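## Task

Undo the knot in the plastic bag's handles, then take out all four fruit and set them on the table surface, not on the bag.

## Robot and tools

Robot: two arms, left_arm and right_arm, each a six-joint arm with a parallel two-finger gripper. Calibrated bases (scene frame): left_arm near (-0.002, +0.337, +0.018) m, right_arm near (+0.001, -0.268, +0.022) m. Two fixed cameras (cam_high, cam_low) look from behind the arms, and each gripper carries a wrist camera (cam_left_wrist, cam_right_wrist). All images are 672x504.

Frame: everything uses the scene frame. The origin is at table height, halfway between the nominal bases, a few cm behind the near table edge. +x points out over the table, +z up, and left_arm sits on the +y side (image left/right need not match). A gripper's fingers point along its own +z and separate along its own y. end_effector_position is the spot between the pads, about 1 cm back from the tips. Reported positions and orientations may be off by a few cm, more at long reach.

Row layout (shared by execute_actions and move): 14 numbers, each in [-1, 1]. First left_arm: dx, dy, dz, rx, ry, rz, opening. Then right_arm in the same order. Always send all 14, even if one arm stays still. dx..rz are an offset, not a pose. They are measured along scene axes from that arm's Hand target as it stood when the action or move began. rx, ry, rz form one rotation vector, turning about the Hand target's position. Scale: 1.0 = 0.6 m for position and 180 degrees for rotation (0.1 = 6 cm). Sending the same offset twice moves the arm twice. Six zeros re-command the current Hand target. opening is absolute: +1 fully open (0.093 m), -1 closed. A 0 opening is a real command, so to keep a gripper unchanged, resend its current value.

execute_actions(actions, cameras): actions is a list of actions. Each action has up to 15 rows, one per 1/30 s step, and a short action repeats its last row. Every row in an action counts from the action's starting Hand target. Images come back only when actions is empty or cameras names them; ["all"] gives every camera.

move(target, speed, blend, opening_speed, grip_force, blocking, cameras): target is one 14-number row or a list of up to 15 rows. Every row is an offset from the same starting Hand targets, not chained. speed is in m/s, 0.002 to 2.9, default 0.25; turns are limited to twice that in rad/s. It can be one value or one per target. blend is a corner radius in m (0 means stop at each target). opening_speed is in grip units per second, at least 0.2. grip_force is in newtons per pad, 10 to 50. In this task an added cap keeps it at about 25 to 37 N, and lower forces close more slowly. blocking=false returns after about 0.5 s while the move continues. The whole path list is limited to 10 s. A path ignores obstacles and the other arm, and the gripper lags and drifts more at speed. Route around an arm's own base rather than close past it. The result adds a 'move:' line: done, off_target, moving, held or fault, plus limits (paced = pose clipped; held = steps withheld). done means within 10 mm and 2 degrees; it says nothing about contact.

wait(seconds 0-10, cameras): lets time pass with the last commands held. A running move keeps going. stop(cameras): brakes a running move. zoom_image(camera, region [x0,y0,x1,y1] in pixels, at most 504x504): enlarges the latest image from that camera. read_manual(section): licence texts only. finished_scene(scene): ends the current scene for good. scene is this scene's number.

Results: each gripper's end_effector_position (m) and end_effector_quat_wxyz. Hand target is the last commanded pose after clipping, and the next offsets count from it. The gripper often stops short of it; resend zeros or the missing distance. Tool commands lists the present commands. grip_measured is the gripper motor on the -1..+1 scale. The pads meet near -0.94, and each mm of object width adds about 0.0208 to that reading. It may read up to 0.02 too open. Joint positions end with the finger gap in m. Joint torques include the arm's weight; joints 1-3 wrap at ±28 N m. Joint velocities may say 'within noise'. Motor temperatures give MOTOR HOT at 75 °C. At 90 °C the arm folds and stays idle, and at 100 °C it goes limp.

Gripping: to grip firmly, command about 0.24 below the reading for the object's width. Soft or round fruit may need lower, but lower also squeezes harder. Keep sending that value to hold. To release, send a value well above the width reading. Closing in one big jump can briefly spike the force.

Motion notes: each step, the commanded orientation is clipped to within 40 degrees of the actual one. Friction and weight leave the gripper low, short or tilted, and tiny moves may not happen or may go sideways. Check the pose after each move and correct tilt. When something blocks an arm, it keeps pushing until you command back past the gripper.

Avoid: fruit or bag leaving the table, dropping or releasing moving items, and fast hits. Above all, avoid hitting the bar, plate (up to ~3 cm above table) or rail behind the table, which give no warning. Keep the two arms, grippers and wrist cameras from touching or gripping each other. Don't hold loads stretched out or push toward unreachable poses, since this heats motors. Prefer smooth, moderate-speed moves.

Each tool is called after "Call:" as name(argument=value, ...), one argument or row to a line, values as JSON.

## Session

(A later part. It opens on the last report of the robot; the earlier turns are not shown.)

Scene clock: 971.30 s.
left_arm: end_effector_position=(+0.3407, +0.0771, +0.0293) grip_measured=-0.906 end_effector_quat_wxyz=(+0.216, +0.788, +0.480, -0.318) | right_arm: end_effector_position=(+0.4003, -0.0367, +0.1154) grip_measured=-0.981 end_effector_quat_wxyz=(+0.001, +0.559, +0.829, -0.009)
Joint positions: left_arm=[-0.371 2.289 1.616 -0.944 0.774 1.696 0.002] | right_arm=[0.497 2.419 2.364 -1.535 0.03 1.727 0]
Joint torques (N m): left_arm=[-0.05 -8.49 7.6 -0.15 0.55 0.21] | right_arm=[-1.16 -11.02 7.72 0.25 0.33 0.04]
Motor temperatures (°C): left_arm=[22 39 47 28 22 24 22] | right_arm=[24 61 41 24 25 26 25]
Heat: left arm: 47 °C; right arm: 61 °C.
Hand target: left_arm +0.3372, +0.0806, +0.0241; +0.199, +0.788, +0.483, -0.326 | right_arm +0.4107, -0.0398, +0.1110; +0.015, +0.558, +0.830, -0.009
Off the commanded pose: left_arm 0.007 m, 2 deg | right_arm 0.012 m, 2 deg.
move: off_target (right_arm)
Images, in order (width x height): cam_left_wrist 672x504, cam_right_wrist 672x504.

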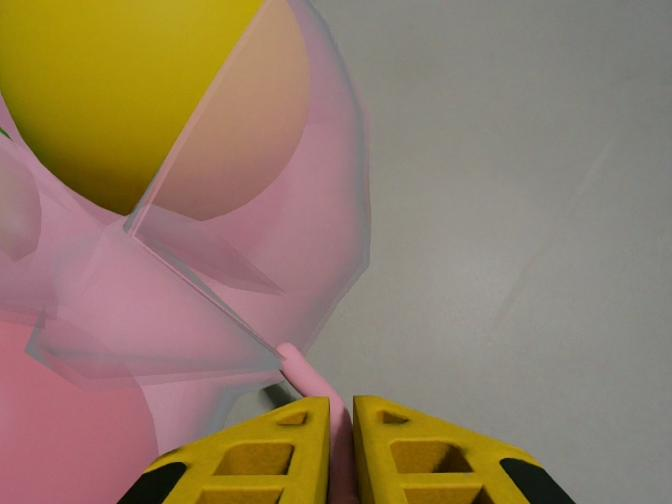

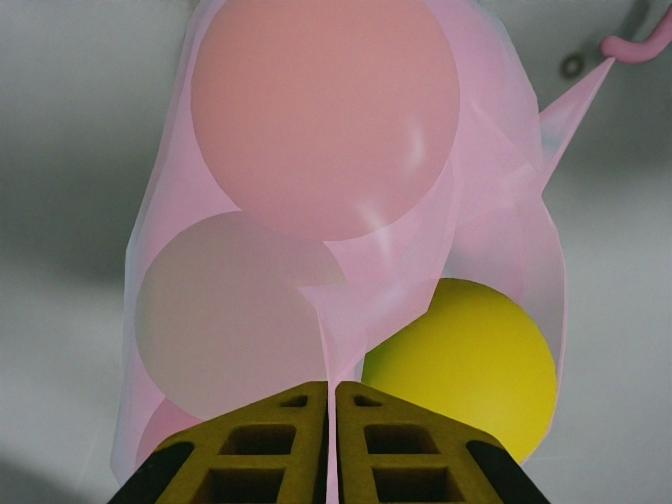

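Call:
move(
  target=[
    [0, 0, 0, 0, 0, 0, -1.0, 0.0, 0.0, -0.02, 0, 0, 0, -1.0],
    [0, 0, 0, 0, 0, 0, -1.0, 0.0, 0.0, -0.02, 0, 0, 0, -0.55],
    [0, 0, 0, 0, 0, 0, -1.0, -0.1, -0.0, 0.08, 0, 0, 0, -0.5],
  ],
  speed=0.1,
  opening_speed=0.5,
  cameras=["cam_right_wrist", "cam_left_wrist"],
)

Scene clock: 977.90 s.
left_arm: end_effector_position=(+0.3380, +0.0781, +0.0285) grip_measured=-0.906 end_effector_quat_wxyz=(+0.211, +0.787, +0.482, -0.323) | right_arm: end_effector_position=(+0.3575, -0.0383, +0.1445) grip_measured=-0.503 end_effector_quat_wxyz=(+0.009, +0.557, +0.830, -0.016)
Joint positions: left_arm=[-0.371 2.291 1.616 -0.958 0.774 1.697 0.002] | right_arm=[0.555 2.231 2.154 -1.522 0.051 1.782 0.021]
Joint torques (N m): left_arm=[-0.08 -8.64 7.61 -0.07 0.55 0.16] | right_arm=[0.44 -15.25 4.74 0.01 0.14 0.21]
Motor temperatures (°C): left_arm=[22 40 47 28 22 24 22] | right_arm=[24 64 40 24 25 26 25]
Heat: left arm: 47 °C; right arm: 64 °C.
Hand target: left_arm +0.3372, +0.0806, +0.0241; +0.199, +0.788, +0.483, -0.326 | right_arm +0.3506, -0.0398, +0.1590; +0.015, +0.558, +0.830, -0.009
Off the commanded pose: left_arm 0.005 m, 1 deg | right_arm 0.016 m, 1 deg.
move: off_target (right_arm); target 2's new opening was sent with right_arm's hand 0.012 m and 1 deg from that target; target 3's new opening was sent with right_arm's hand 0.016 m and 1 deg from that target
Images, in order (width x height): cam_left_wrist 672x504, cam_right_wrist 672x504.

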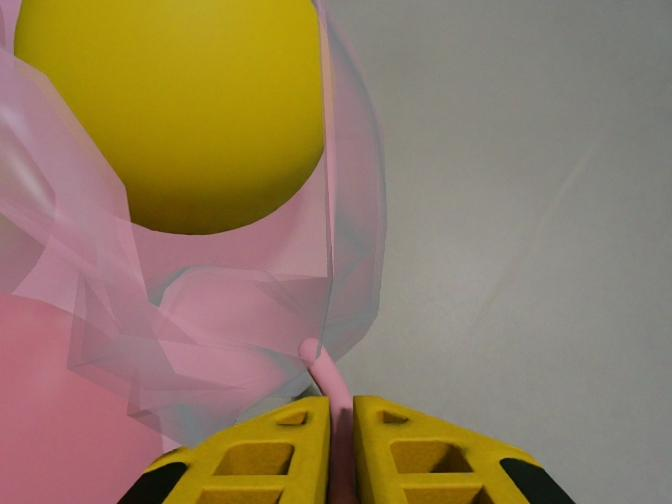

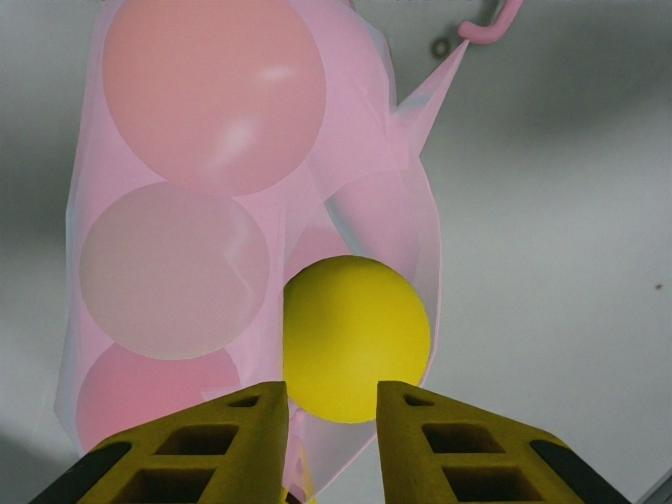

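Call:
move(
  target=[
    [0, 0, 0, 0, 0, 0, -0.5, 0, 0, 0, 0, 0, 0, -0.5],
    [0.0433, 0.0817, 0.0967, 0, 0, 0, -0.5, 0, 0, 0, 0, 0, 0, -0.5],
    [-0.04, 0.25, 0.3, 0, 0, 0.233, -0.5, -0.0417, 0.06, 0.0, 0, 0, 0.367, 0.8],
  ],
  speed=0.2,
  blend=[0, 0.01, 0],
  opening_speed=0.8,
  cameras=["cam_right_wrist", "cam_left_wrist"],
)

Scene clock: 1005.17 s.
left_arm: end_effector_position=(+0.3115, +0.2261, +0.2054) grip_measured=-0.502 end_effector_quat_wxyz=(+0.299, +0.565, +0.727, -0.249) | right_arm: end_effector_position=(+0.3281, -0.0083, +0.1418) grip_measured=+0.797 end_effector_quat_wxyz=(-0.001, +0.025, +0.999, -0.021)
Joint positions: left_arm=[0.014 1.553 1.324 -1.125 0.767 1.25 0.021] | right_arm=[0.654 2.205 2.098 -1.499 0.051 0.748 0.083]
Joint torques (N m): left_arm=[0.17 -6.8 5.87 1.01 0.38 -0.11] | right_arm=[0.5 -15.72 4.85 0.31 0 0.05]
Motor temperatures (°C): left_arm=[22 41 47 28 22 24 22] | right_arm=[24 71 38 24 24 26 24]
Heat: left arm: 47 °C; right arm: 71 °C.
Hand target: left_arm +0.3132, +0.2306, +0.2042; +0.303, +0.563, +0.733, -0.233 | right_arm +0.3257, -0.0039, +0.1589; +0.017, +0.016, +1.000, +0.000
Off the commanded pose: left_arm 0.005 m, 2 deg | right_arm 0.018 m, 3 deg.
move: off_target (right_arm); target 3's new opening was sent with right_arm's hand 0.018 m and 3 deg from that target
Images, in order (width x height): cam_left_wrist 672x504, cam_right_wrist 672x504.

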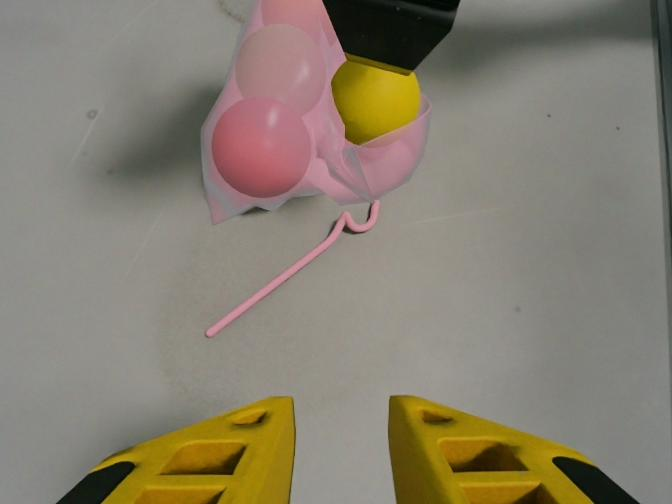

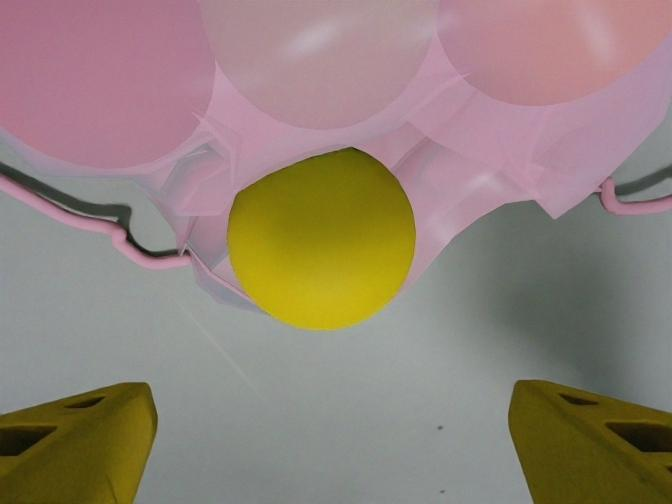

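Call:
move(
  target=[
    [0, 0, 0, 0, 0, 0, -0.5, 0.0083, 0.005, -0.11, 0, 0, 0.0444, 1.0],
  ],
  speed=0.15,
  cameras=["cam_right_wrist"],
)

Scene clock: 1026.27 s.
left_arm: end_effector_position=(+0.3115, +0.2261, +0.2054) grip_measured=-0.502 end_effector_quat_wxyz=(+0.299, +0.565, +0.727, -0.249) | right_arm: end_effector_position=(+0.3307, -0.0046, +0.0843) grip_measured=+1.000 end_effector_quat_wxyz=(+0.007, -0.048, +0.999, -0.014)
Joint positions: left_arm=[0.014 1.553 1.324 -1.125 0.767 1.25 0.021] | right_arm=[0.654 2.193 1.85 -1.24 0.051 0.602 0.093]
Joint torques (N m): left_arm=[0.17 -6.89 5.85 1.03 0.37 -0.11] | right_arm=[-0.02 -13.96 5 0.37 -0.05 0.08]
Motor temperatures (°C): left_arm=[22 38 46 28 22 24 22] | right_arm=[24 78 37 24 24 26 24]
Heat: left arm: 46 °C; right arm: 78 °C. Fold the right arm in close to its base, or ease its load, before you think long.
Hand target: left_arm +0.3132, +0.2306, +0.2042; +0.303, +0.563, +0.733, -0.233 | right_arm +0.3307, -0.0008, +0.0929; +0.017, -0.054, +0.998, +0.002
Off the commanded pose: left_arm 0.005 m, 2 deg | right_arm 0.009 m, 2 deg.
MOTOR HOT: joint 2 (shoulder) of the right arm reports 78 °C; the controller's stop level is 90 °C. To cool a motor, set the load down, stop pushing, or move to a pose that needs little force.
move: done
Images, in order (width x height): cam_right_wrist 672x504.

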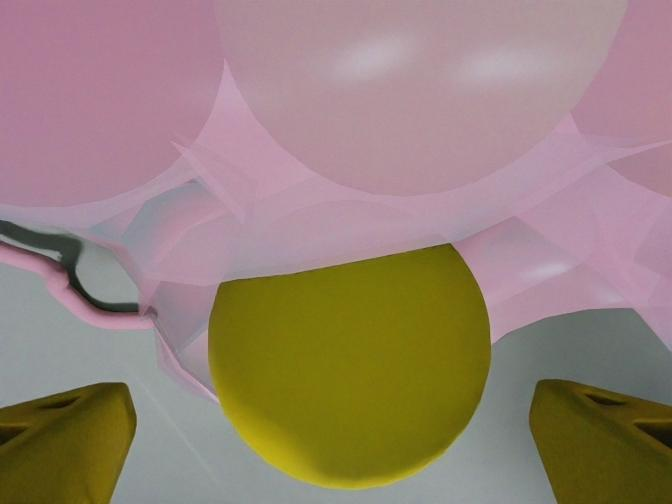

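Call:
move(
  target=[
    [0, 0, 0, 0, 0, 0, -0.5, 0.0067, 0.0, -0.0583, 0, 0, 0, 1.0],
  ],
  speed=0.12,
  cameras=["cam_right_wrist"],
)

Scene clock: 1032.80 s.
left_arm: end_effector_position=(+0.3115, +0.2261, +0.2054) grip_measured=-0.502 end_effector_quat_wxyz=(+0.299, +0.565, +0.727, -0.249) | right_arm: end_effector_position=(+0.3340, -0.0012, +0.0626) grip_measured=+1.000 end_effector_quat_wxyz=(+0.020, -0.051, +0.998, -0.004)
Joint positions: left_arm=[0.014 1.553 1.324 -1.125 0.767 1.25 0.021] | right_arm=[0.654 2.193 1.763 -1.121 0.051 0.594 0.093]
Joint torques (N m): left_arm=[0.23 -6.82 5.85 1.04 0.38 -0.11] | right_arm=[-1.01 -11.25 5.08 0.44 -0.05 0.06]
Motor temperatures (°C): left_arm=[22 38 46 28 22 24 22] | right_arm=[24 76 36 24 24 26 24]
Heat: left arm: 46 °C; right arm: 76 °C. Fold the right arm in close to its base, or ease its load, before you think long.
Hand target: left_arm +0.3132, +0.2306, +0.2042; +0.303, +0.563, +0.733, -0.233 | right_arm +0.3348, -0.0008, +0.0579; +0.017, -0.054, +0.998, +0.002
Off the commanded pose: left_arm 0.005 m, 2 deg | right_arm 0.005 m, 1 deg.
MOTOR HOT: still on. Joint 2 (shoulder) of the right arm reports 76 °C.
move: done
Images, in order (width x height): cam_right_wrist 672x504.

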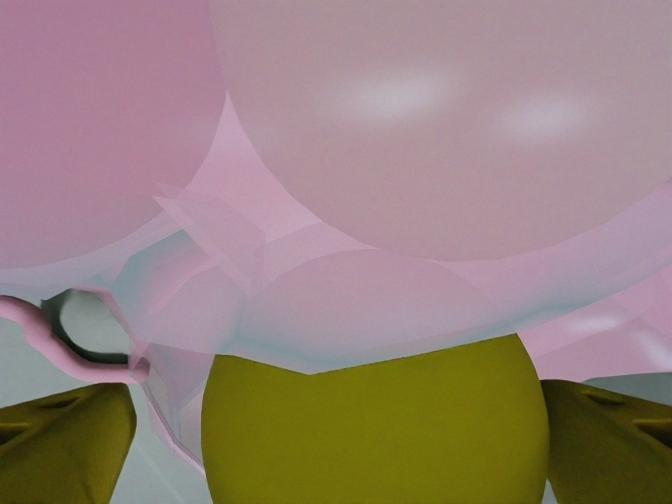

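Call:
move(
  target=[
    [0, 0, 0, 0, 0, 0, -0.5, 0.0, 0.0, 0.08, 0, 0, 0, 1.0],
    [0, 0, 0, 0, 0, 0, -0.5, 0.0, -0.0133, 0.08, 0, 0, -0.05, 0.85],
    [0, 0, 0, 0, 0, 0, -0.5, 0.0, -0.0133, 0.03, 0, 0, -0.05, 0.85],
  ],
  speed=0.15,
  cameras=["cam_right_wrist"],
)

Scene clock: 1045.10 s.
left_arm: end_effector_position=(+0.3115, +0.2261, +0.2054) grip_measured=-0.502 end_effector_quat_wxyz=(+0.299, +0.565, +0.727, -0.249) | right_arm: end_effector_position=(+0.3321, -0.0094, +0.0685) grip_measured=+0.853 end_effector_quat_wxyz=(+0.007, +0.017, +1.000, -0.013)
Joint positions: left_arm=[0.014 1.553 1.324 -1.125 0.767 1.25 0.021] | right_arm=[0.642 2.193 1.788 -1.177 0.05 0.72 0.086]
Joint torques (N m): left_arm=[0.18 -6.86 5.85 1.03 0.4 -0.1] | right_arm=[-0.79 -13.67 5.05 0.32 0.04 0.18]
Motor temperatures (°C): left_arm=[22 37 45 28 22 24 22] | right_arm=[24 73 37 24 24 26 24]
Heat: left arm: 45 °C; right arm: 73 °C. Fold the right arm in close to its base, or ease its load, before you think long.
Hand target: left_arm +0.3132, +0.2306, +0.2042; +0.303, +0.563, +0.733, -0.233 | right_arm +0.3347, -0.0089, +0.0759; +0.017, +0.025, +1.000, +0.000
Off the commanded pose: left_arm 0.005 m, 2 deg | right_arm 0.008 m, 2 deg.
MOTOR HOT: still on. Joint 2 (shoulder) of the right arm reports 73 °C.
move: done; target 2's new opening was sent with right_arm's hand 0.015 m and 2 deg from that target
Images, in order (width x height): cam_right_wrist 672x504.

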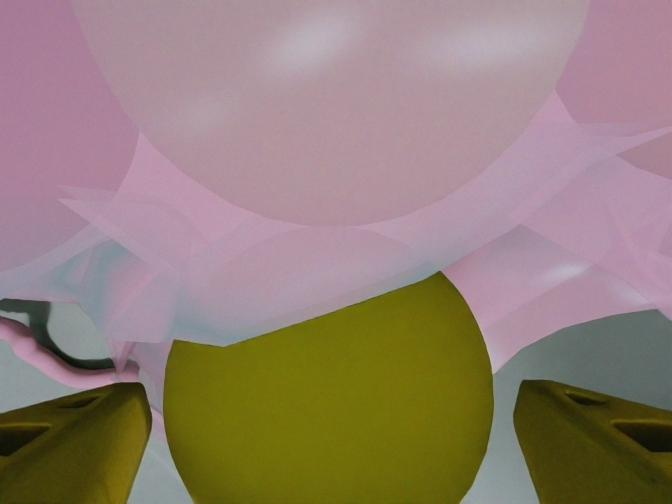

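Call:
move(
  target=[
    [0, 0, 0, 0, 0, 0, -0.5, 0.0, 0.0, -0.03, 0, 0, 0, 0.85],
  ],
  speed=0.12,
  cameras=["cam_right_wrist", "cam_left_wrist"],
)

Scene clock: 1054.80 s.
left_arm: end_effector_position=(+0.3115, +0.2261, +0.2054) grip_measured=-0.502 end_effector_quat_wxyz=(+0.299, +0.565, +0.727, -0.249) | right_arm: end_effector_position=(+0.3324, -0.0088, +0.0557) grip_measured=+0.853 end_effector_quat_wxyz=(+0.012, +0.017, +1.000, -0.009)
Joint positions: left_arm=[0.014 1.553 1.324 -1.125 0.767 1.25 0.021] | right_arm=[0.642 2.193 1.736 -1.113 0.05 0.72 0.086]
Joint torques (N m): left_arm=[0.21 -6.91 5.85 1.02 0.38 -0.12] | right_arm=[-0.98 -12.41 5.08 0.4 0 0.21]
Motor temperatures (°C): left_arm=[22 37 45 28 22 24 22] | right_arm=[24 73 36 24 24 26 24]
Heat: left arm: 45 °C; right arm: 73 °C. Fold the right arm in close to its base, or ease its load, before you think long.
Hand target: left_arm +0.3132, +0.2306, +0.2042; +0.303, +0.563, +0.733, -0.233 | right_arm +0.3347, -0.0089, +0.0579; +0.017, +0.025, +1.000, +0.000
Off the commanded pose: left_arm 0.005 m, 2 deg | right_arm 0.003 m, 1 deg.
MOTOR HOT: still on. Joint 2 (shoulder) of the right arm reports 73 °C.
move: done
Images, in order (width x height): cam_left_wrist 672x504, cam_right_wrist 672x504.

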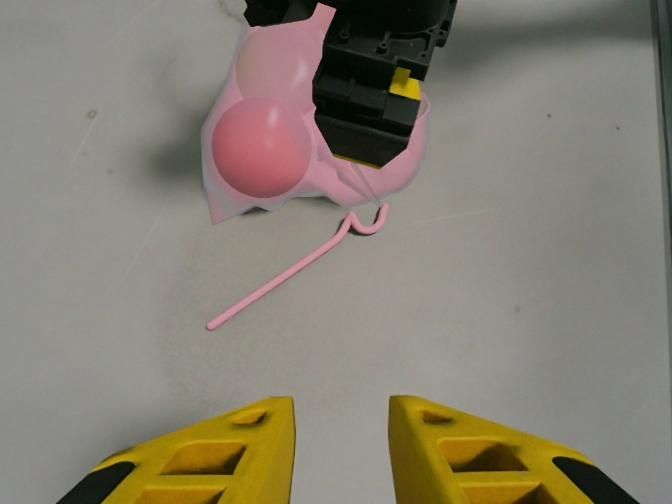

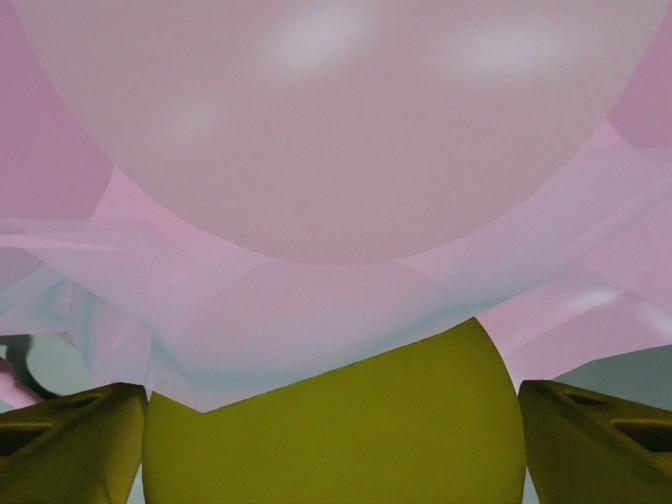

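Call:
move(
  target=[
    [0, 0, 0, 0, 0, 0, -0.5, 0.0, 0.0, 0.0, 0, 0, 0, 0.2],
  ],
  speed=0.1,
  opening_speed=0.5,
  cameras=["cam_right_wrist"],
)

Scene clock: 1059.43 s.
left_arm: end_effector_position=(+0.3115, +0.2261, +0.2054) grip_measured=-0.502 end_effector_quat_wxyz=(+0.299, +0.565, +0.727, -0.249) | right_arm: end_effector_position=(+0.3325, -0.0087, +0.0557) grip_measured=+0.364 end_effector_quat_wxyz=(+0.013, +0.017, +1.000, -0.009)
Joint positions: left_arm=[0.014 1.553 1.324 -1.125 0.767 1.25 0.021] | right_arm=[0.642 2.193 1.736 -1.112 0.05 0.72 0.063]
Joint torques (N m): left_arm=[0.28 -6.82 5.83 1.01 0.38 -0.11] | right_arm=[-1.05 -12.57 5.09 0.38 0.02 0.21]
Motor temperatures (°C): left_arm=[22 37 45 28 22 24 22] | right_arm=[24 73 36 24 24 26 24]
Heat: left arm: 45 °C; right arm: 73 °C. Fold the right arm in close to its base, or ease its load, before you think long.
Hand target: left_arm +0.3132, +0.2306, +0.2042; +0.303, +0.563, +0.733, -0.233 | right_arm +0.3348, -0.0088, +0.0579; +0.017, +0.025, +1.000, +0.000
Off the commanded pose: left_arm 0.005 m, 2 deg | right_arm 0.003 m, 1 deg.
MOTOR HOT: still on. Joint 2 (shoulder) of the right arm reports 73 °C.
move: done
Images, in order (width x height): cam_right_wrist 672x504.

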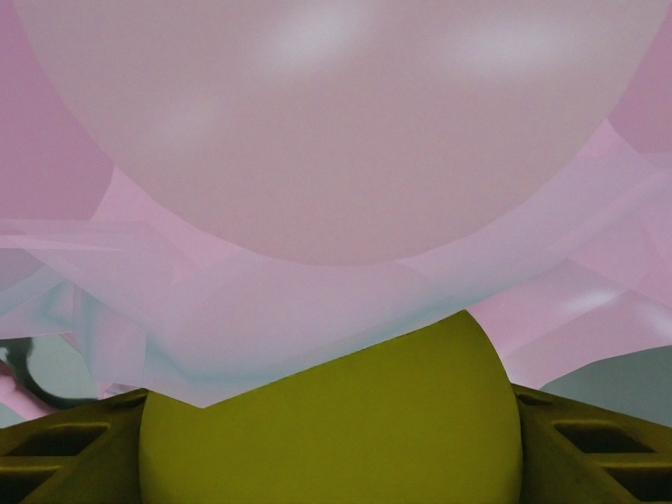

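Call:
move(
  target=[
    [0, 0, 0, 0, 0, 0, -0.5, -0.01, 0.0, 0.1833, 0, 0, 0, 0.2],
  ],
  speed=0.12,
  cameras=["cam_right_wrist", "cam_left_wrist"],
)

Scene clock: 1064.17 s.
left_arm: end_effector_position=(+0.3115, +0.2261, +0.2054) grip_measured=-0.502 end_effector_quat_wxyz=(+0.299, +0.565, +0.727, -0.249) | right_arm: end_effector_position=(+0.3302, -0.0132, +0.1486) grip_measured=+0.364 end_effector_quat_wxyz=(+0.003, +0.023, +1.000, -0.017)
Joint positions: left_arm=[0.014 1.553 1.324 -1.125 0.767 1.25 0.021] | right_arm=[0.642 2.188 2.098 -1.504 0.05 0.732 0.063]
Joint torques (N m): left_arm=[0.21 -6.86 5.86 1.04 0.35 -0.14] | right_arm=[0.46 -13.89 8.32 0.08 0.01 0.23]
Motor temperatures (°C): left_arm=[22 37 45 28 22 24 22] | right_arm=[24 73 37 24 24 26 24]
Heat: left arm: 45 °C; right arm: 73 °C. Fold the right arm in close to its base, or ease its load, before you think long.
Hand target: left_arm +0.3132, +0.2306, +0.2042; +0.303, +0.563, +0.733, -0.233 | right_arm +0.3288, -0.0088, +0.1680; +0.017, +0.025, +1.000, +0.000
Off the commanded pose: left_arm 0.005 m, 2 deg | right_arm 0.020 m, 3 deg.
MOTOR HOT: still on. Joint 2 (shoulder) of the right arm reports 73 °C.
move: off_target (right_arm)
Images, in order (width x height): cam_left_wrist 672x504, cam_right_wrist 672x504.

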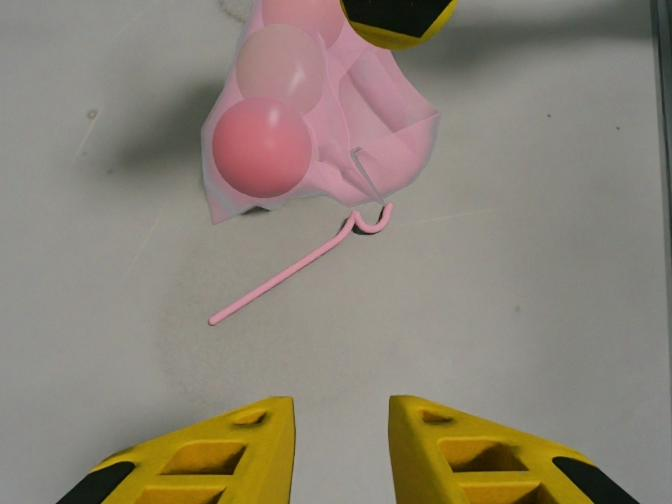

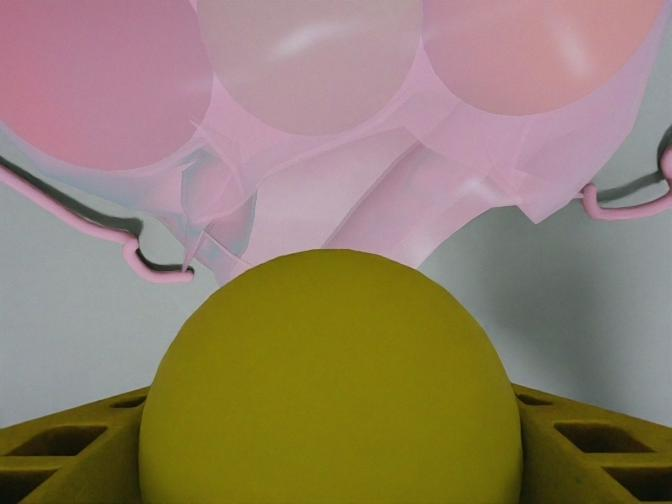

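Call:
move(
  target=[
    [0, 0, 0, 0, 0, 0, -0.5, -0.1647, -0.2853, -0.033, 0, 0, 0, 0.2],
    [0, 0, 0, 0, 0, 0, -0.5, -0.1647, -0.2853, -0.165, 0, 0, 0, 0.2],
  ],
  speed=[0.2, 0.1],
  blend=[0.02, 0],
  cameras=["cam_right_wrist"],
)

Scene clock: 1071.00 s.
left_arm: end_effector_position=(+0.3115, +0.2261, +0.2054) grip_measured=-0.502 end_effector_quat_wxyz=(+0.299, +0.565, +0.727, -0.249) | right_arm: end_effector_position=(+0.2292, -0.1809, +0.0734) grip_measured=+0.364 end_effector_quat_wxyz=(+0.020, +0.027, +0.999, -0.005)
Joint positions: left_arm=[0.014 1.553 1.324 -1.125 0.767 1.25 0.021] | right_arm=[0.359 1.486 0.912 -0.965 0.047 0.454 0.063]
Joint torques (N m): left_arm=[0.18 -6.84 5.82 1.03 0.38 -0.11] | right_arm=[-0.88 -4.51 5.33 0.46 -0.04 0.02]
Motor temperatures (°C): left_arm=[22 37 45 28 22 24 22] | right_arm=[24 73 37 24 24 26 24]
Heat: left arm: 45 °C; right arm: 73 °C. Fold the right arm in close to its base, or ease its load, before you think long.
Hand target: left_arm +0.3132, +0.2306, +0.2042; +0.303, +0.563, +0.733, -0.233 | right_arm +0.2299, -0.1801, +0.0689; +0.017, +0.025, +1.000, +0.000
Off the commanded pose: left_arm 0.005 m, 2 deg | right_arm 0.005 m, 1 deg.
MOTOR HOT: still on. Joint 2 (shoulder) of the right arm reports 73 °C.
move: done
Images, in order (width x height): cam_right_wrist 672x504.

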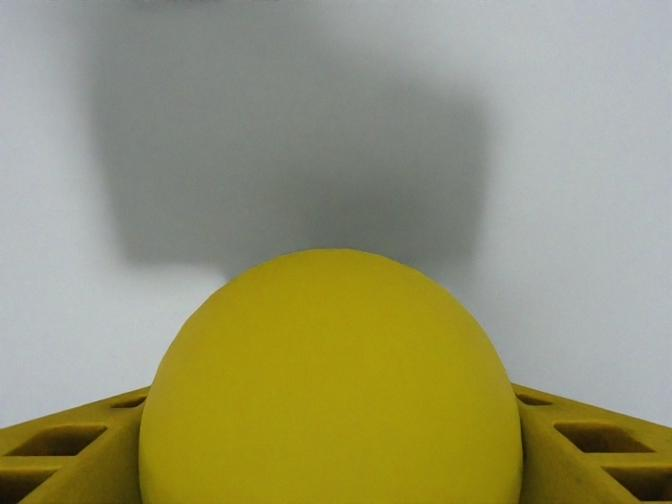

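Lower gently and release.

Call:
move(
  target=[
    [0, 0, 0, 0, 0, 0, -0.5, 0, 0, -0.0217, 0, 0, 0, 0.2],
    [0, 0, 0, 0, 0, 0, -0.5, 0, 0, -0.0317, 0, 0, 0, 0.2],
  ],
  speed=0.05,
  cameras=[],
)

Scene clock: 1074.33 s.
left_arm: end_effector_position=(+0.3115, +0.2261, +0.2054) grip_measured=-0.502 end_effector_quat_wxyz=(+0.299, +0.565, +0.727, -0.249) | right_arm: end_effector_position=(+0.2296, -0.1802, +0.0547) grip_measured=+0.364 end_effector_quat_wxyz=(+0.021, +0.026, +0.999, -0.004)
Joint positions: left_arm=[0.014 1.553 1.324 -1.125 0.767 1.25 0.021] | right_arm=[0.359 1.516 0.86 -0.881 0.047 0.453 0.063]
Joint torques (N m): left_arm=[0.24 -6.87 5.81 1.03 0.37 -0.11] | right_arm=[-1.11 -4.52 5.11 0.48 -0.02 0.08]
Motor temperatures (°C): left_arm=[22 37 45 28 22 24 22] | right_arm=[24 71 37 24 24 26 25]
Heat: left arm: 45 °C; right arm: 71 °C.
Hand target: left_arm +0.3132, +0.2306, +0.2042; +0.303, +0.563, +0.733, -0.233 | right_arm +0.2299, -0.1800, +0.0499; +0.017, +0.025, +1.000, +0.000
Off the commanded pose: left_arm 0.005 m, 2 deg | right_arm 0.005 m, 1 deg.
MOTOR HOT: cleared for the motors of the right arm.
move: done
No camera images: "cameras" was empty.

Call:
move(
  target=[
    [0, 0, 0, 0, 0, 0, -0.5, 0, 0, -0.003, 0, 0, 0, 0.85],
    [0, 0, 0, 0, 0, 0, -0.5, -0.01, 0, 0.2, 0, 0, 0, 0.85],
  ],
  speed=[0.05, 0.1],
  opening_speed=0.3,
  cameras=["cam_right_wrist", "cam_high"],
)

Scene clock: 1081.07 s.
left_arm: end_effector_position=(+0.3115, +0.2261, +0.2054) grip_measured=-0.502 end_effector_quat_wxyz=(+0.299, +0.565, +0.727, -0.249) | right_arm: end_effector_position=(+0.2242, -0.1850, +0.1588) grip_measured=+0.847 end_effector_quat_wxyz=(+0.006, +0.025, +1.000, -0.011)
Joint positions: left_arm=[0.014 1.553 1.324 -1.125 0.767 1.25 0.021] | right_arm=[0.359 1.437 1.214 -1.346 0.047 0.453 0.086]
Joint torques (N m): left_arm=[0.14 -6.78 5.81 1.03 0.38 -0.1] | right_arm=[0.79 -6.61 8.46 0.08 -0.08 0.22]
Motor temperatures (°C): left_arm=[22 36 45 28 22 24 22] | right_arm=[24 68 37 24 24 26 24]
Heat: left arm: 45 °C; right arm: 68 °C.
Hand target: left_arm +0.3132, +0.2306, +0.2042; +0.303, +0.563, +0.733, -0.233 | right_arm +0.2239, -0.1800, +0.1700; +0.017, +0.025, +1.000, +0.000
Off the commanded pose: left_arm 0.005 m, 2 deg | right_arm 0.012 m, 2 deg.
move: off_target (right_arm)
Images, in order (width x height): cam_high 672x504, cam_right_wrist 672x504.

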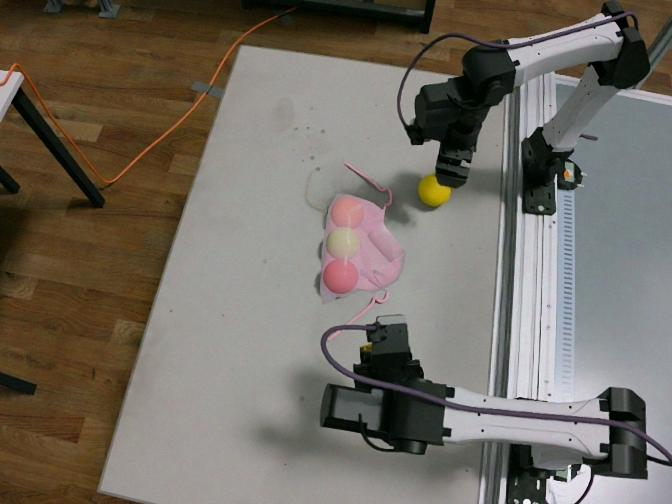

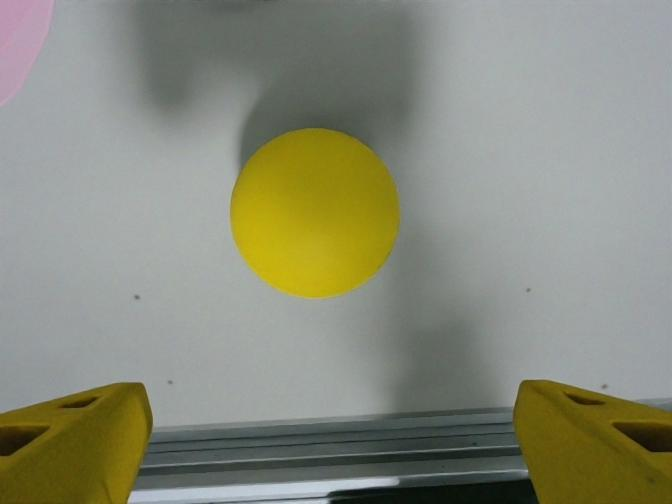

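Call:
wait(
  seconds=0.1,
  cameras=["cam_left_wrist", "cam_low"],
)

Scene clock: 1083.37 s.
left_arm: end_effector_position=(+0.3115, +0.2261, +0.2054) grip_measured=-0.502 end_effector_quat_wxyz=(+0.299, +0.565, +0.727, -0.249) | right_arm: end_effector_position=(+0.2241, -0.1850, +0.1588) grip_measured=+0.847 end_effector_quat_wxyz=(+0.006, +0.025, +1.000, -0.011)
Joint positions: left_arm=[0.014 1.553 1.324 -1.125 0.767 1.25 0.021] | right_arm=[0.359 1.437 1.214 -1.346 0.047 0.453 0.086]
Joint torques (N m): left_arm=[0.23 -6.86 5.83 1.04 0.4 -0.11] | right_arm=[0.75 -6.6 8.35 0.13 -0.04 0.19]
Motor temperatures (°C): left_arm=[22 36 45 28 22 24 22] | right_arm=[24 67 38 24 24 26 24]
Heat: left arm: 45 °C; right arm: 67 °C.
Hand target: left_arm +0.3132, +0.2306, +0.2042; +0.303, +0.563, +0.733, -0.233 | right_arm +0.2239, -0.1800, +0.1700; +0.017, +0.025, +1.000, +0.000
Tool commands: left_gripper/opening=-0.5 right_gripper/opening=+0.85
Off the commanded pose: left_arm 0.005 m, 2 deg | right_arm 0.012 m, 2 deg.
wait: 0.10 s; at rest from the start
Images, in order (width x height): cam_low 672x504, cam_left_wrist 672x504.

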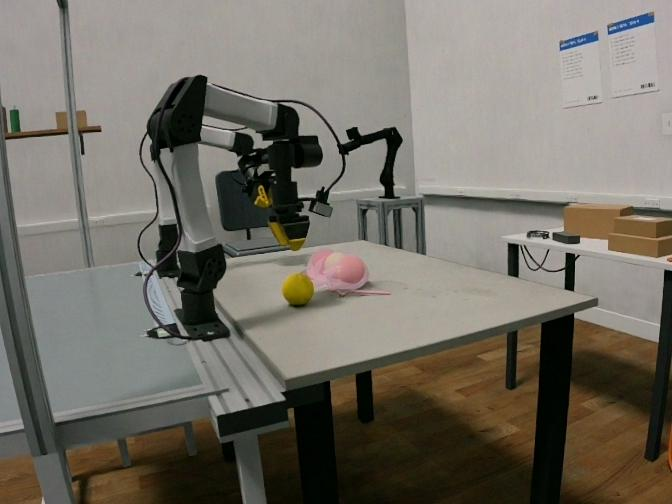

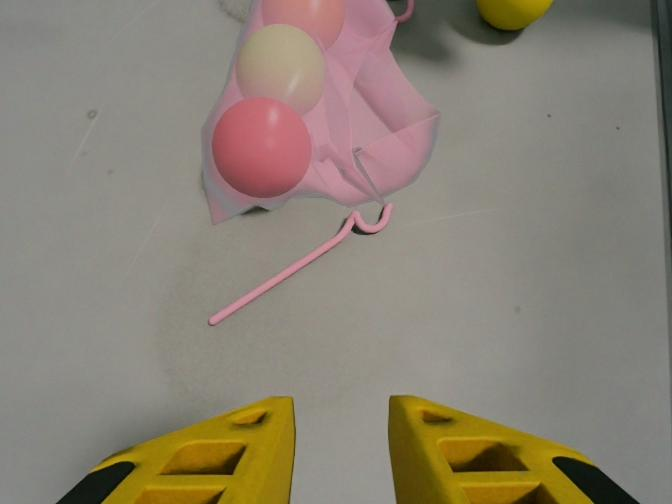

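Call:
move(
  target=[
    [0, 0, 0, 0, 0, 0, -0.5, 0.3085, 0.1483, -0.02, 0, 0, 0.261, -0.5],
  ],
  speed=0.2,
  cameras=["cam_right_wrist"],
)

Scene clock: 1111.97 s.
left_arm: end_effector_position=(+0.3115, +0.2261, +0.2054) grip_measured=-0.502 end_effector_quat_wxyz=(+0.299, +0.565, +0.727, -0.249) | right_arm: end_effector_position=(+0.4105, -0.0980, +0.1616) grip_measured=-0.498 end_effector_quat_wxyz=(+0.024, -0.365, +0.931, +0.002)
Joint positions: left_arm=[0.014 1.553 1.324 -1.125 0.767 1.25 0.021] | right_arm=[0.365 2.258 2.276 -1.541 0.02 -0.341 0.021]
Joint torques (N m): left_arm=[0.16 -6.89 5.85 1.03 0.39 -0.1] | right_arm=[0.68 -9.59 8.4 0.21 -0.11 0.05]
Motor temperatures (°C): left_arm=[22 36 44 28 22 24 22] | right_arm=[24 61 40 24 24 26 24]
Heat: left arm: 44 °C; right arm: 61 °C.
Hand target: left_arm +0.3132, +0.2306, +0.2042; +0.303, +0.563, +0.733, -0.233 | right_arm +0.4090, -0.0911, +0.1579; +0.016, -0.376, +0.927, +0.007
Off the commanded pose: left_arm 0.005 m, 2 deg | right_arm 0.008 m, 2 deg.
move: done
Images, in order (width x height): cam_right_wrist 672x504.

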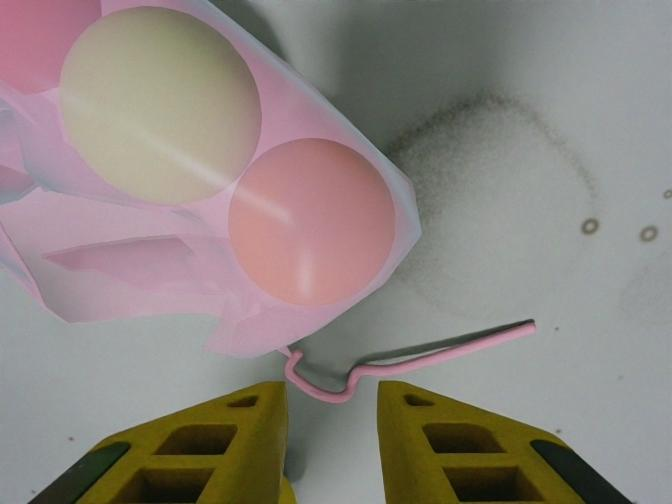

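Call:
zoom_image(
  camera="cam_right_wrist",
  region=[0, 80, 420, 380],
)

Scaled by 1.200 from the camera's 672x504 image, which has a finer 960x720 frame.

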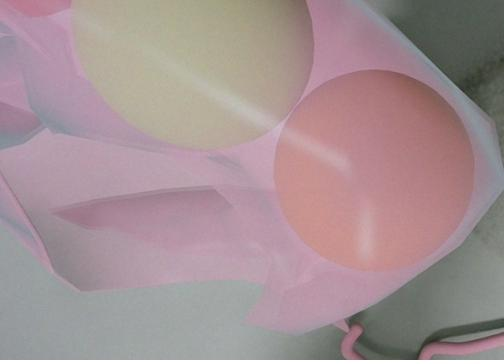

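Call:
move(
  target=[
    [0, 0, 0, 0, 0, 0, -0.5, 0.0022, 0.0233, -0.1, 0, 0, 0, -0.5],
  ],
  speed=0.15,
  cameras=["cam_right_wrist"],
)

Scene clock: 1125.90 s.
left_arm: end_effector_position=(+0.3115, +0.2261, +0.2054) grip_measured=-0.502 end_effector_quat_wxyz=(+0.299, +0.565, +0.727, -0.249) | right_arm: end_effector_position=(+0.4113, -0.0833, +0.1086) grip_measured=-0.498 end_effector_quat_wxyz=(+0.021, -0.376, +0.926, +0.002)
Joint positions: left_arm=[0.014 1.553 1.324 -1.125 0.767 1.25 0.021] | right_arm=[0.391 2.258 2.062 -1.333 0.019 -0.337 0.021]
Joint torques (N m): left_arm=[0.16 -6.86 5.87 1.01 0.38 -0.11] | right_arm=[0.46 -10.62 5.31 0.5 -0.09 0.21]
Motor temperatures (°C): left_arm=[22 36 44 28 22 24 22] | right_arm=[24 63 39 24 24 26 24]
Heat: left arm: 44 °C; right arm: 63 °C.
Hand target: left_arm +0.3132, +0.2306, +0.2042; +0.303, +0.563, +0.733, -0.233 | right_arm +0.4102, -0.0770, +0.0979; +0.016, -0.376, +0.927, +0.007
Off the commanded pose: left_arm 0.005 m, 2 deg | right_arm 0.012 m, 1 deg.
move: off_target (right_arm)
Images, in order (width x height): cam_right_wrist 672x504.

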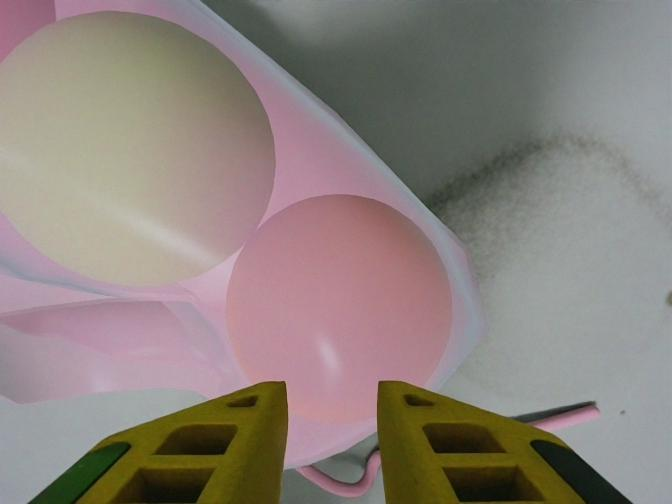

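Call:
move(
  target=[
    [0, 0, 0, 0, 0, 0, -0.5, 0.0, 0.0, -0.025, 0, 0, 0, -0.5],
    [0, 0, 0, 0, 0, 0, -0.5, 0.0, 0.0, -0.025, 0, 0, 0, -1.0],
  ],
  speed=0.08,
  opening_speed=0.4,
  cameras=["cam_right_wrist"],
)

Scene clock: 1132.00 s.
left_arm: end_effector_position=(+0.3115, +0.2261, +0.2054) grip_measured=-0.502 end_effector_quat_wxyz=(+0.299, +0.565, +0.727, -0.249) | right_arm: end_effector_position=(+0.4194, -0.0792, +0.0995) grip_measured=-0.983 end_effector_quat_wxyz=(+0.039, -0.375, +0.926, +0.004)
Joint positions: left_arm=[0.014 1.553 1.324 -1.125 0.767 1.25 0.021] | right_arm=[0.391 2.258 2.024 -1.258 0.018 -0.337 0]
Joint torques (N m): left_arm=[0.27 -6.9 5.78 1.04 0.38 -0.11] | right_arm=[0.4 -10.56 3.96 0.39 -0.07 0.2]
Motor temperatures (°C): left_arm=[22 36 44 28 22 24 22] | right_arm=[24 63 38 24 24 26 24]
Heat: left arm: 44 °C; right arm: 63 °C.
Hand target: left_arm +0.3132, +0.2306, +0.2042; +0.303, +0.563, +0.733, -0.233 | right_arm +0.4103, -0.0771, +0.0830; +0.016, -0.376, +0.927, +0.007
Off the commanded pose: left_arm 0.005 m, 2 deg | right_arm 0.019 m, 3 deg.
move: off_target (right_arm); target 2's new opening was sent with right_arm's hand 0.018 m and 2 deg from that target
Images, in order (width x height): cam_right_wrist 672x504.

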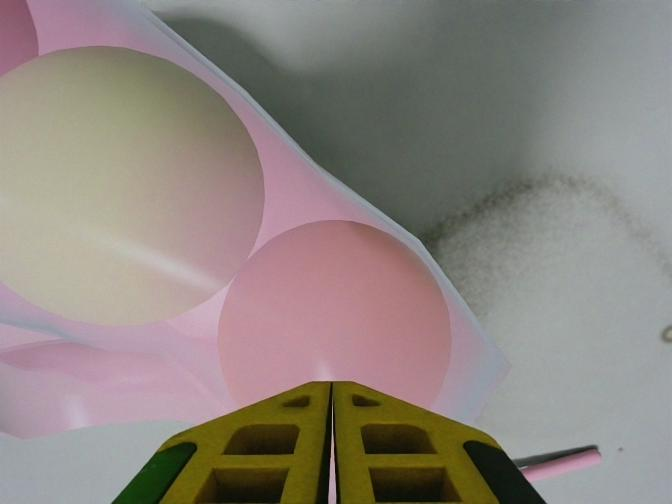

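Call:
move(
  target=[
    [0, 0, 0, 0, 0, 0, -0.5, 0.0, 0.0, 0.075, 0, 0, 0, -1.0],
  ],
  speed=0.1,
  cameras=["cam_right_wrist"],
)

Scene clock: 1135.03 s.
left_arm: end_effector_position=(+0.3115, +0.2261, +0.2054) grip_measured=-0.502 end_effector_quat_wxyz=(+0.299, +0.565, +0.727, -0.249) | right_arm: end_effector_position=(+0.4120, -0.0833, +0.1309) grip_measured=-0.983 end_effector_quat_wxyz=(+0.023, -0.375, +0.927, +0.003)
Joint positions: left_arm=[0.014 1.553 1.324 -1.125 0.767 1.25 0.021] | right_arm=[0.391 2.267 2.165 -1.423 0.018 -0.336 0]
Joint torques (N m): left_arm=[0.2 -6.84 5.91 1.03 0.38 -0.1] | right_arm=[0.73 -10.35 8.43 0.17 -0.06 0.2]
Motor temperatures (°C): left_arm=[22 36 44 28 22 24 22] | right_arm=[24 63 38 24 24 26 24]
Heat: left arm: 44 °C; right arm: 63 °C.
Hand target: left_arm +0.3132, +0.2306, +0.2042; +0.303, +0.563, +0.733, -0.233 | right_arm +0.4103, -0.0770, +0.1279; +0.016, -0.376, +0.927, +0.007
Off the commanded pose: left_arm 0.005 m, 2 deg | right_arm 0.007 m, 1 deg.
move: done
Images, in order (width x height): cam_right_wrist 672x504.

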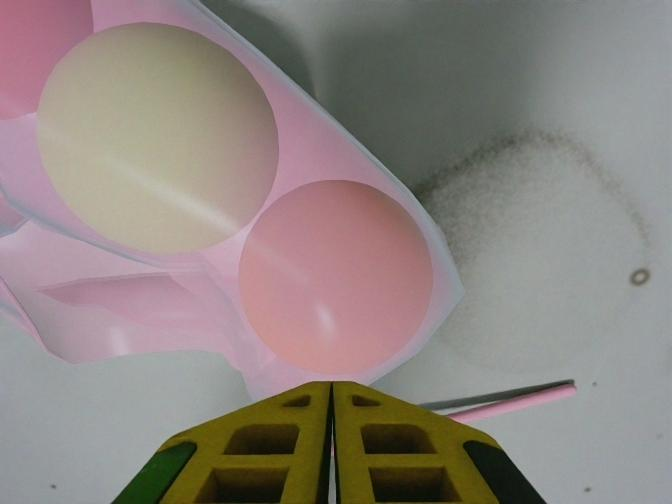

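Call:
move(
  target=[
    [0, 0, 0, 0, 0, 0, -0.5, -0.005, -0.003, -0.05, 0, 0, 0, -0.4],
    [0, 0, 0, 0, 0, 0, -0.5, -0.005, -0.003, -0.1, 0, 0, 0, -0.4],
  ],
  speed=[0.12, 0.06],
  cameras=["cam_right_wrist"],
)

Scene clock: 1150.40 s.
left_arm: end_effector_position=(+0.3115, +0.2261, +0.2054) grip_measured=-0.502 end_effector_quat_wxyz=(+0.299, +0.565, +0.727, -0.249) | right_arm: end_effector_position=(+0.4187, -0.0793, +0.0958) grip_measured=-0.402 end_effector_quat_wxyz=(+0.051, -0.374, +0.926, +0.005)
Joint positions: left_arm=[0.014 1.553 1.324 -1.125 0.767 1.25 0.021] | right_arm=[0.391 2.227 1.956 -1.198 0.018 -0.336 0.026]
Joint torques (N m): left_arm=[0.17 -6.87 5.81 1.04 0.38 -0.11] | right_arm=[0.35 -8.96 2.74 0.52 -0.09 0.19]
Motor temperatures (°C): left_arm=[22 36 44 28 22 24 22] | right_arm=[24 64 38 24 24 26 24]
Heat: left arm: 44 °C; right arm: 64 °C.
Hand target: left_arm +0.3132, +0.2306, +0.2042; +0.303, +0.563, +0.733, -0.233 | right_arm +0.4074, -0.0788, +0.0681; +0.016, -0.376, +0.927, +0.007
Off the commanded pose: left_arm 0.005 m, 2 deg | right_arm 0.030 m, 4 deg.
move: off_target (right_arm)
Images, in order (width x height): cam_right_wrist 672x504.

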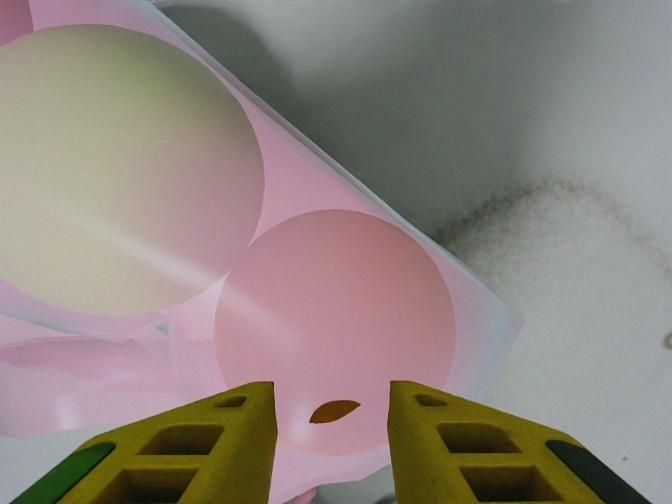

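Call:
move(
  target=[
    [0, 0, 0, 0, 0, 0, -0.5, 0, 0, 0, 0, 0, 0, -1.0],
  ],
  speed=0.06,
  opening_speed=0.4,
  cameras=["cam_right_wrist"],
)

Scene clock: 1154.93 s.
left_arm: end_effector_position=(+0.3115, +0.2261, +0.2054) grip_measured=-0.502 end_effector_quat_wxyz=(+0.299, +0.565, +0.727, -0.249) | right_arm: end_effector_position=(+0.4281, -0.0738, +0.0972) grip_measured=-0.983 end_effector_quat_wxyz=(+0.074, -0.374, +0.925, +0.009)
Joint positions: left_arm=[0.014 1.553 1.324 -1.125 0.767 1.25 0.021] | right_arm=[0.391 2.227 1.956 -1.153 0.012 -0.336 0]
Joint torques (N m): left_arm=[0.21 -6.83 5.87 1.03 0.37 -0.1] | right_arm=[0.38 -8.96 3.54 0.12 -0.02 0.17]
Motor temperatures (°C): left_arm=[22 36 44 28 22 24 22] | right_arm=[24 63 38 24 24 26 24]
Heat: left arm: 44 °C; right arm: 63 °C.
Hand target: left_arm +0.3132, +0.2306, +0.2042; +0.303, +0.563, +0.733, -0.233 | right_arm +0.4073, -0.0789, +0.0681; +0.016, -0.376, +0.927, +0.007
Off the commanded pose: left_arm 0.005 m, 2 deg | right_arm 0.036 m, 7 deg.
move: off_target (right_arm)
Images, in order (width x height): cam_right_wrist 672x504.

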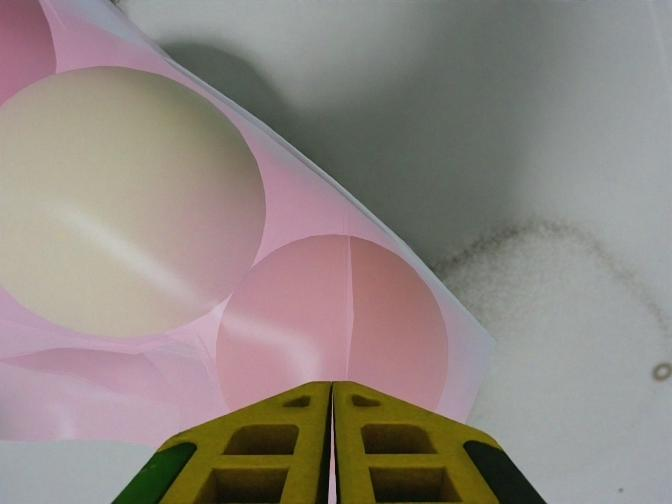

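Call:
move(
  target=[
    [0, 0, 0, 0, 0, 0, -0.5, 0.01, 0.0, 0.1, 0, 0, 0, -1.0],
  ],
  speed=0.08,
  cameras=["cam_right_wrist"],
)

Scene clock: 1158.90 s.
left_arm: end_effector_position=(+0.3115, +0.2261, +0.2054) grip_measured=-0.502 end_effector_quat_wxyz=(+0.299, +0.565, +0.727, -0.249) | right_arm: end_effector_position=(+0.4132, -0.0815, +0.1308) grip_measured=-0.983 end_effector_quat_wxyz=(+0.023, -0.375, +0.927, +0.006)
Joint positions: left_arm=[0.014 1.553 1.324 -1.125 0.767 1.25 0.021] | right_arm=[0.391 2.278 2.184 -1.431 0.012 -0.336 0]
Joint torques (N m): left_arm=[0.14 -6.83 5.83 1.04 0.38 -0.11] | right_arm=[-0.05 -10.45 8.49 0.15 -0.02 0.17]
Motor temperatures (°C): left_arm=[22 36 43 28 22 24 22] | right_arm=[24 63 38 24 24 26 24]
Heat: left arm: 43 °C; right arm: 63 °C.
Hand target: left_arm +0.3132, +0.2306, +0.2042; +0.303, +0.563, +0.733, -0.233 | right_arm +0.4133, -0.0788, +0.1280; +0.016, -0.376, +0.927, +0.007
Off the commanded pose: left_arm 0.005 m, 2 deg | right_arm 0.004 m, 1 deg.
move: done
Images, in order (width x height): cam_right_wrist 672x504.

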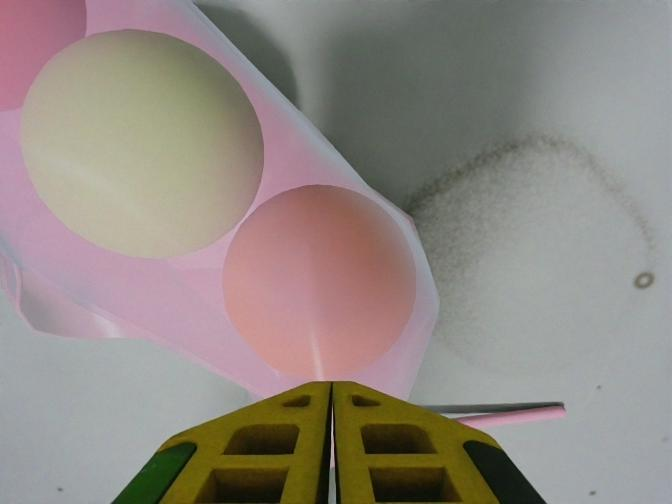

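Call:
move(
  target=[
    [0, 0, 0, 0, 0, 0, -0.5, 0.05, -0.08, 0.0, 0, 0, 0, -1.0],
  ],
  speed=0.08,
  cameras=["cam_right_wrist", "cam_left_wrist"],
)

Scene clock: 1164.60 s.
left_arm: end_effector_position=(+0.3115, +0.2261, +0.2054) grip_measured=-0.502 end_effector_quat_wxyz=(+0.299, +0.565, +0.727, -0.249) | right_arm: end_effector_position=(+0.4426, -0.1279, +0.1317) grip_measured=-0.983 end_effector_quat_wxyz=(+0.023, -0.371, +0.928, +0.004)
Joint positions: left_arm=[0.014 1.553 1.324 -1.125 0.767 1.25 0.021] | right_arm=[0.273 2.341 2.3 -1.482 0.012 -0.445 0]
Joint torques (N m): left_arm=[0.18 -6.89 5.86 1.02 0.39 -0.11] | right_arm=[-0.39 -10.45 8.77 0.16 -0.06 0.03]
Motor temperatures (°C): left_arm=[22 36 43 28 22 24 22] | right_arm=[24 64 39 24 24 26 24]
Heat: left arm: 43 °C; right arm: 64 °C.
Hand target: left_arm +0.3132, +0.2306, +0.2042; +0.303, +0.563, +0.733, -0.233 | right_arm +0.4433, -0.1268, +0.1280; +0.016, -0.376, +0.927, +0.007
Off the commanded pose: left_arm 0.005 m, 2 deg | right_arm 0.004 m, 1 deg.
move: done
Images, in order (width x height): cam_left_wrist 672x504, cam_right_wrist 672x504.

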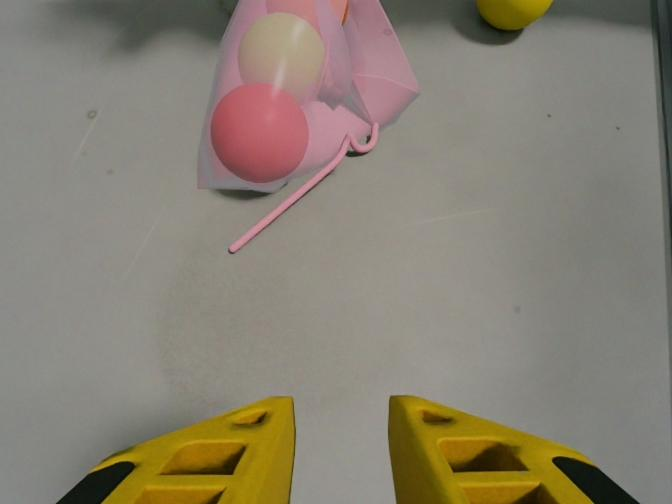

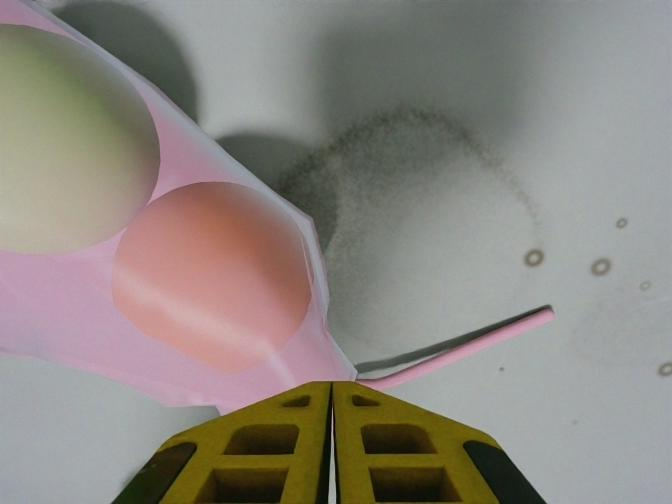

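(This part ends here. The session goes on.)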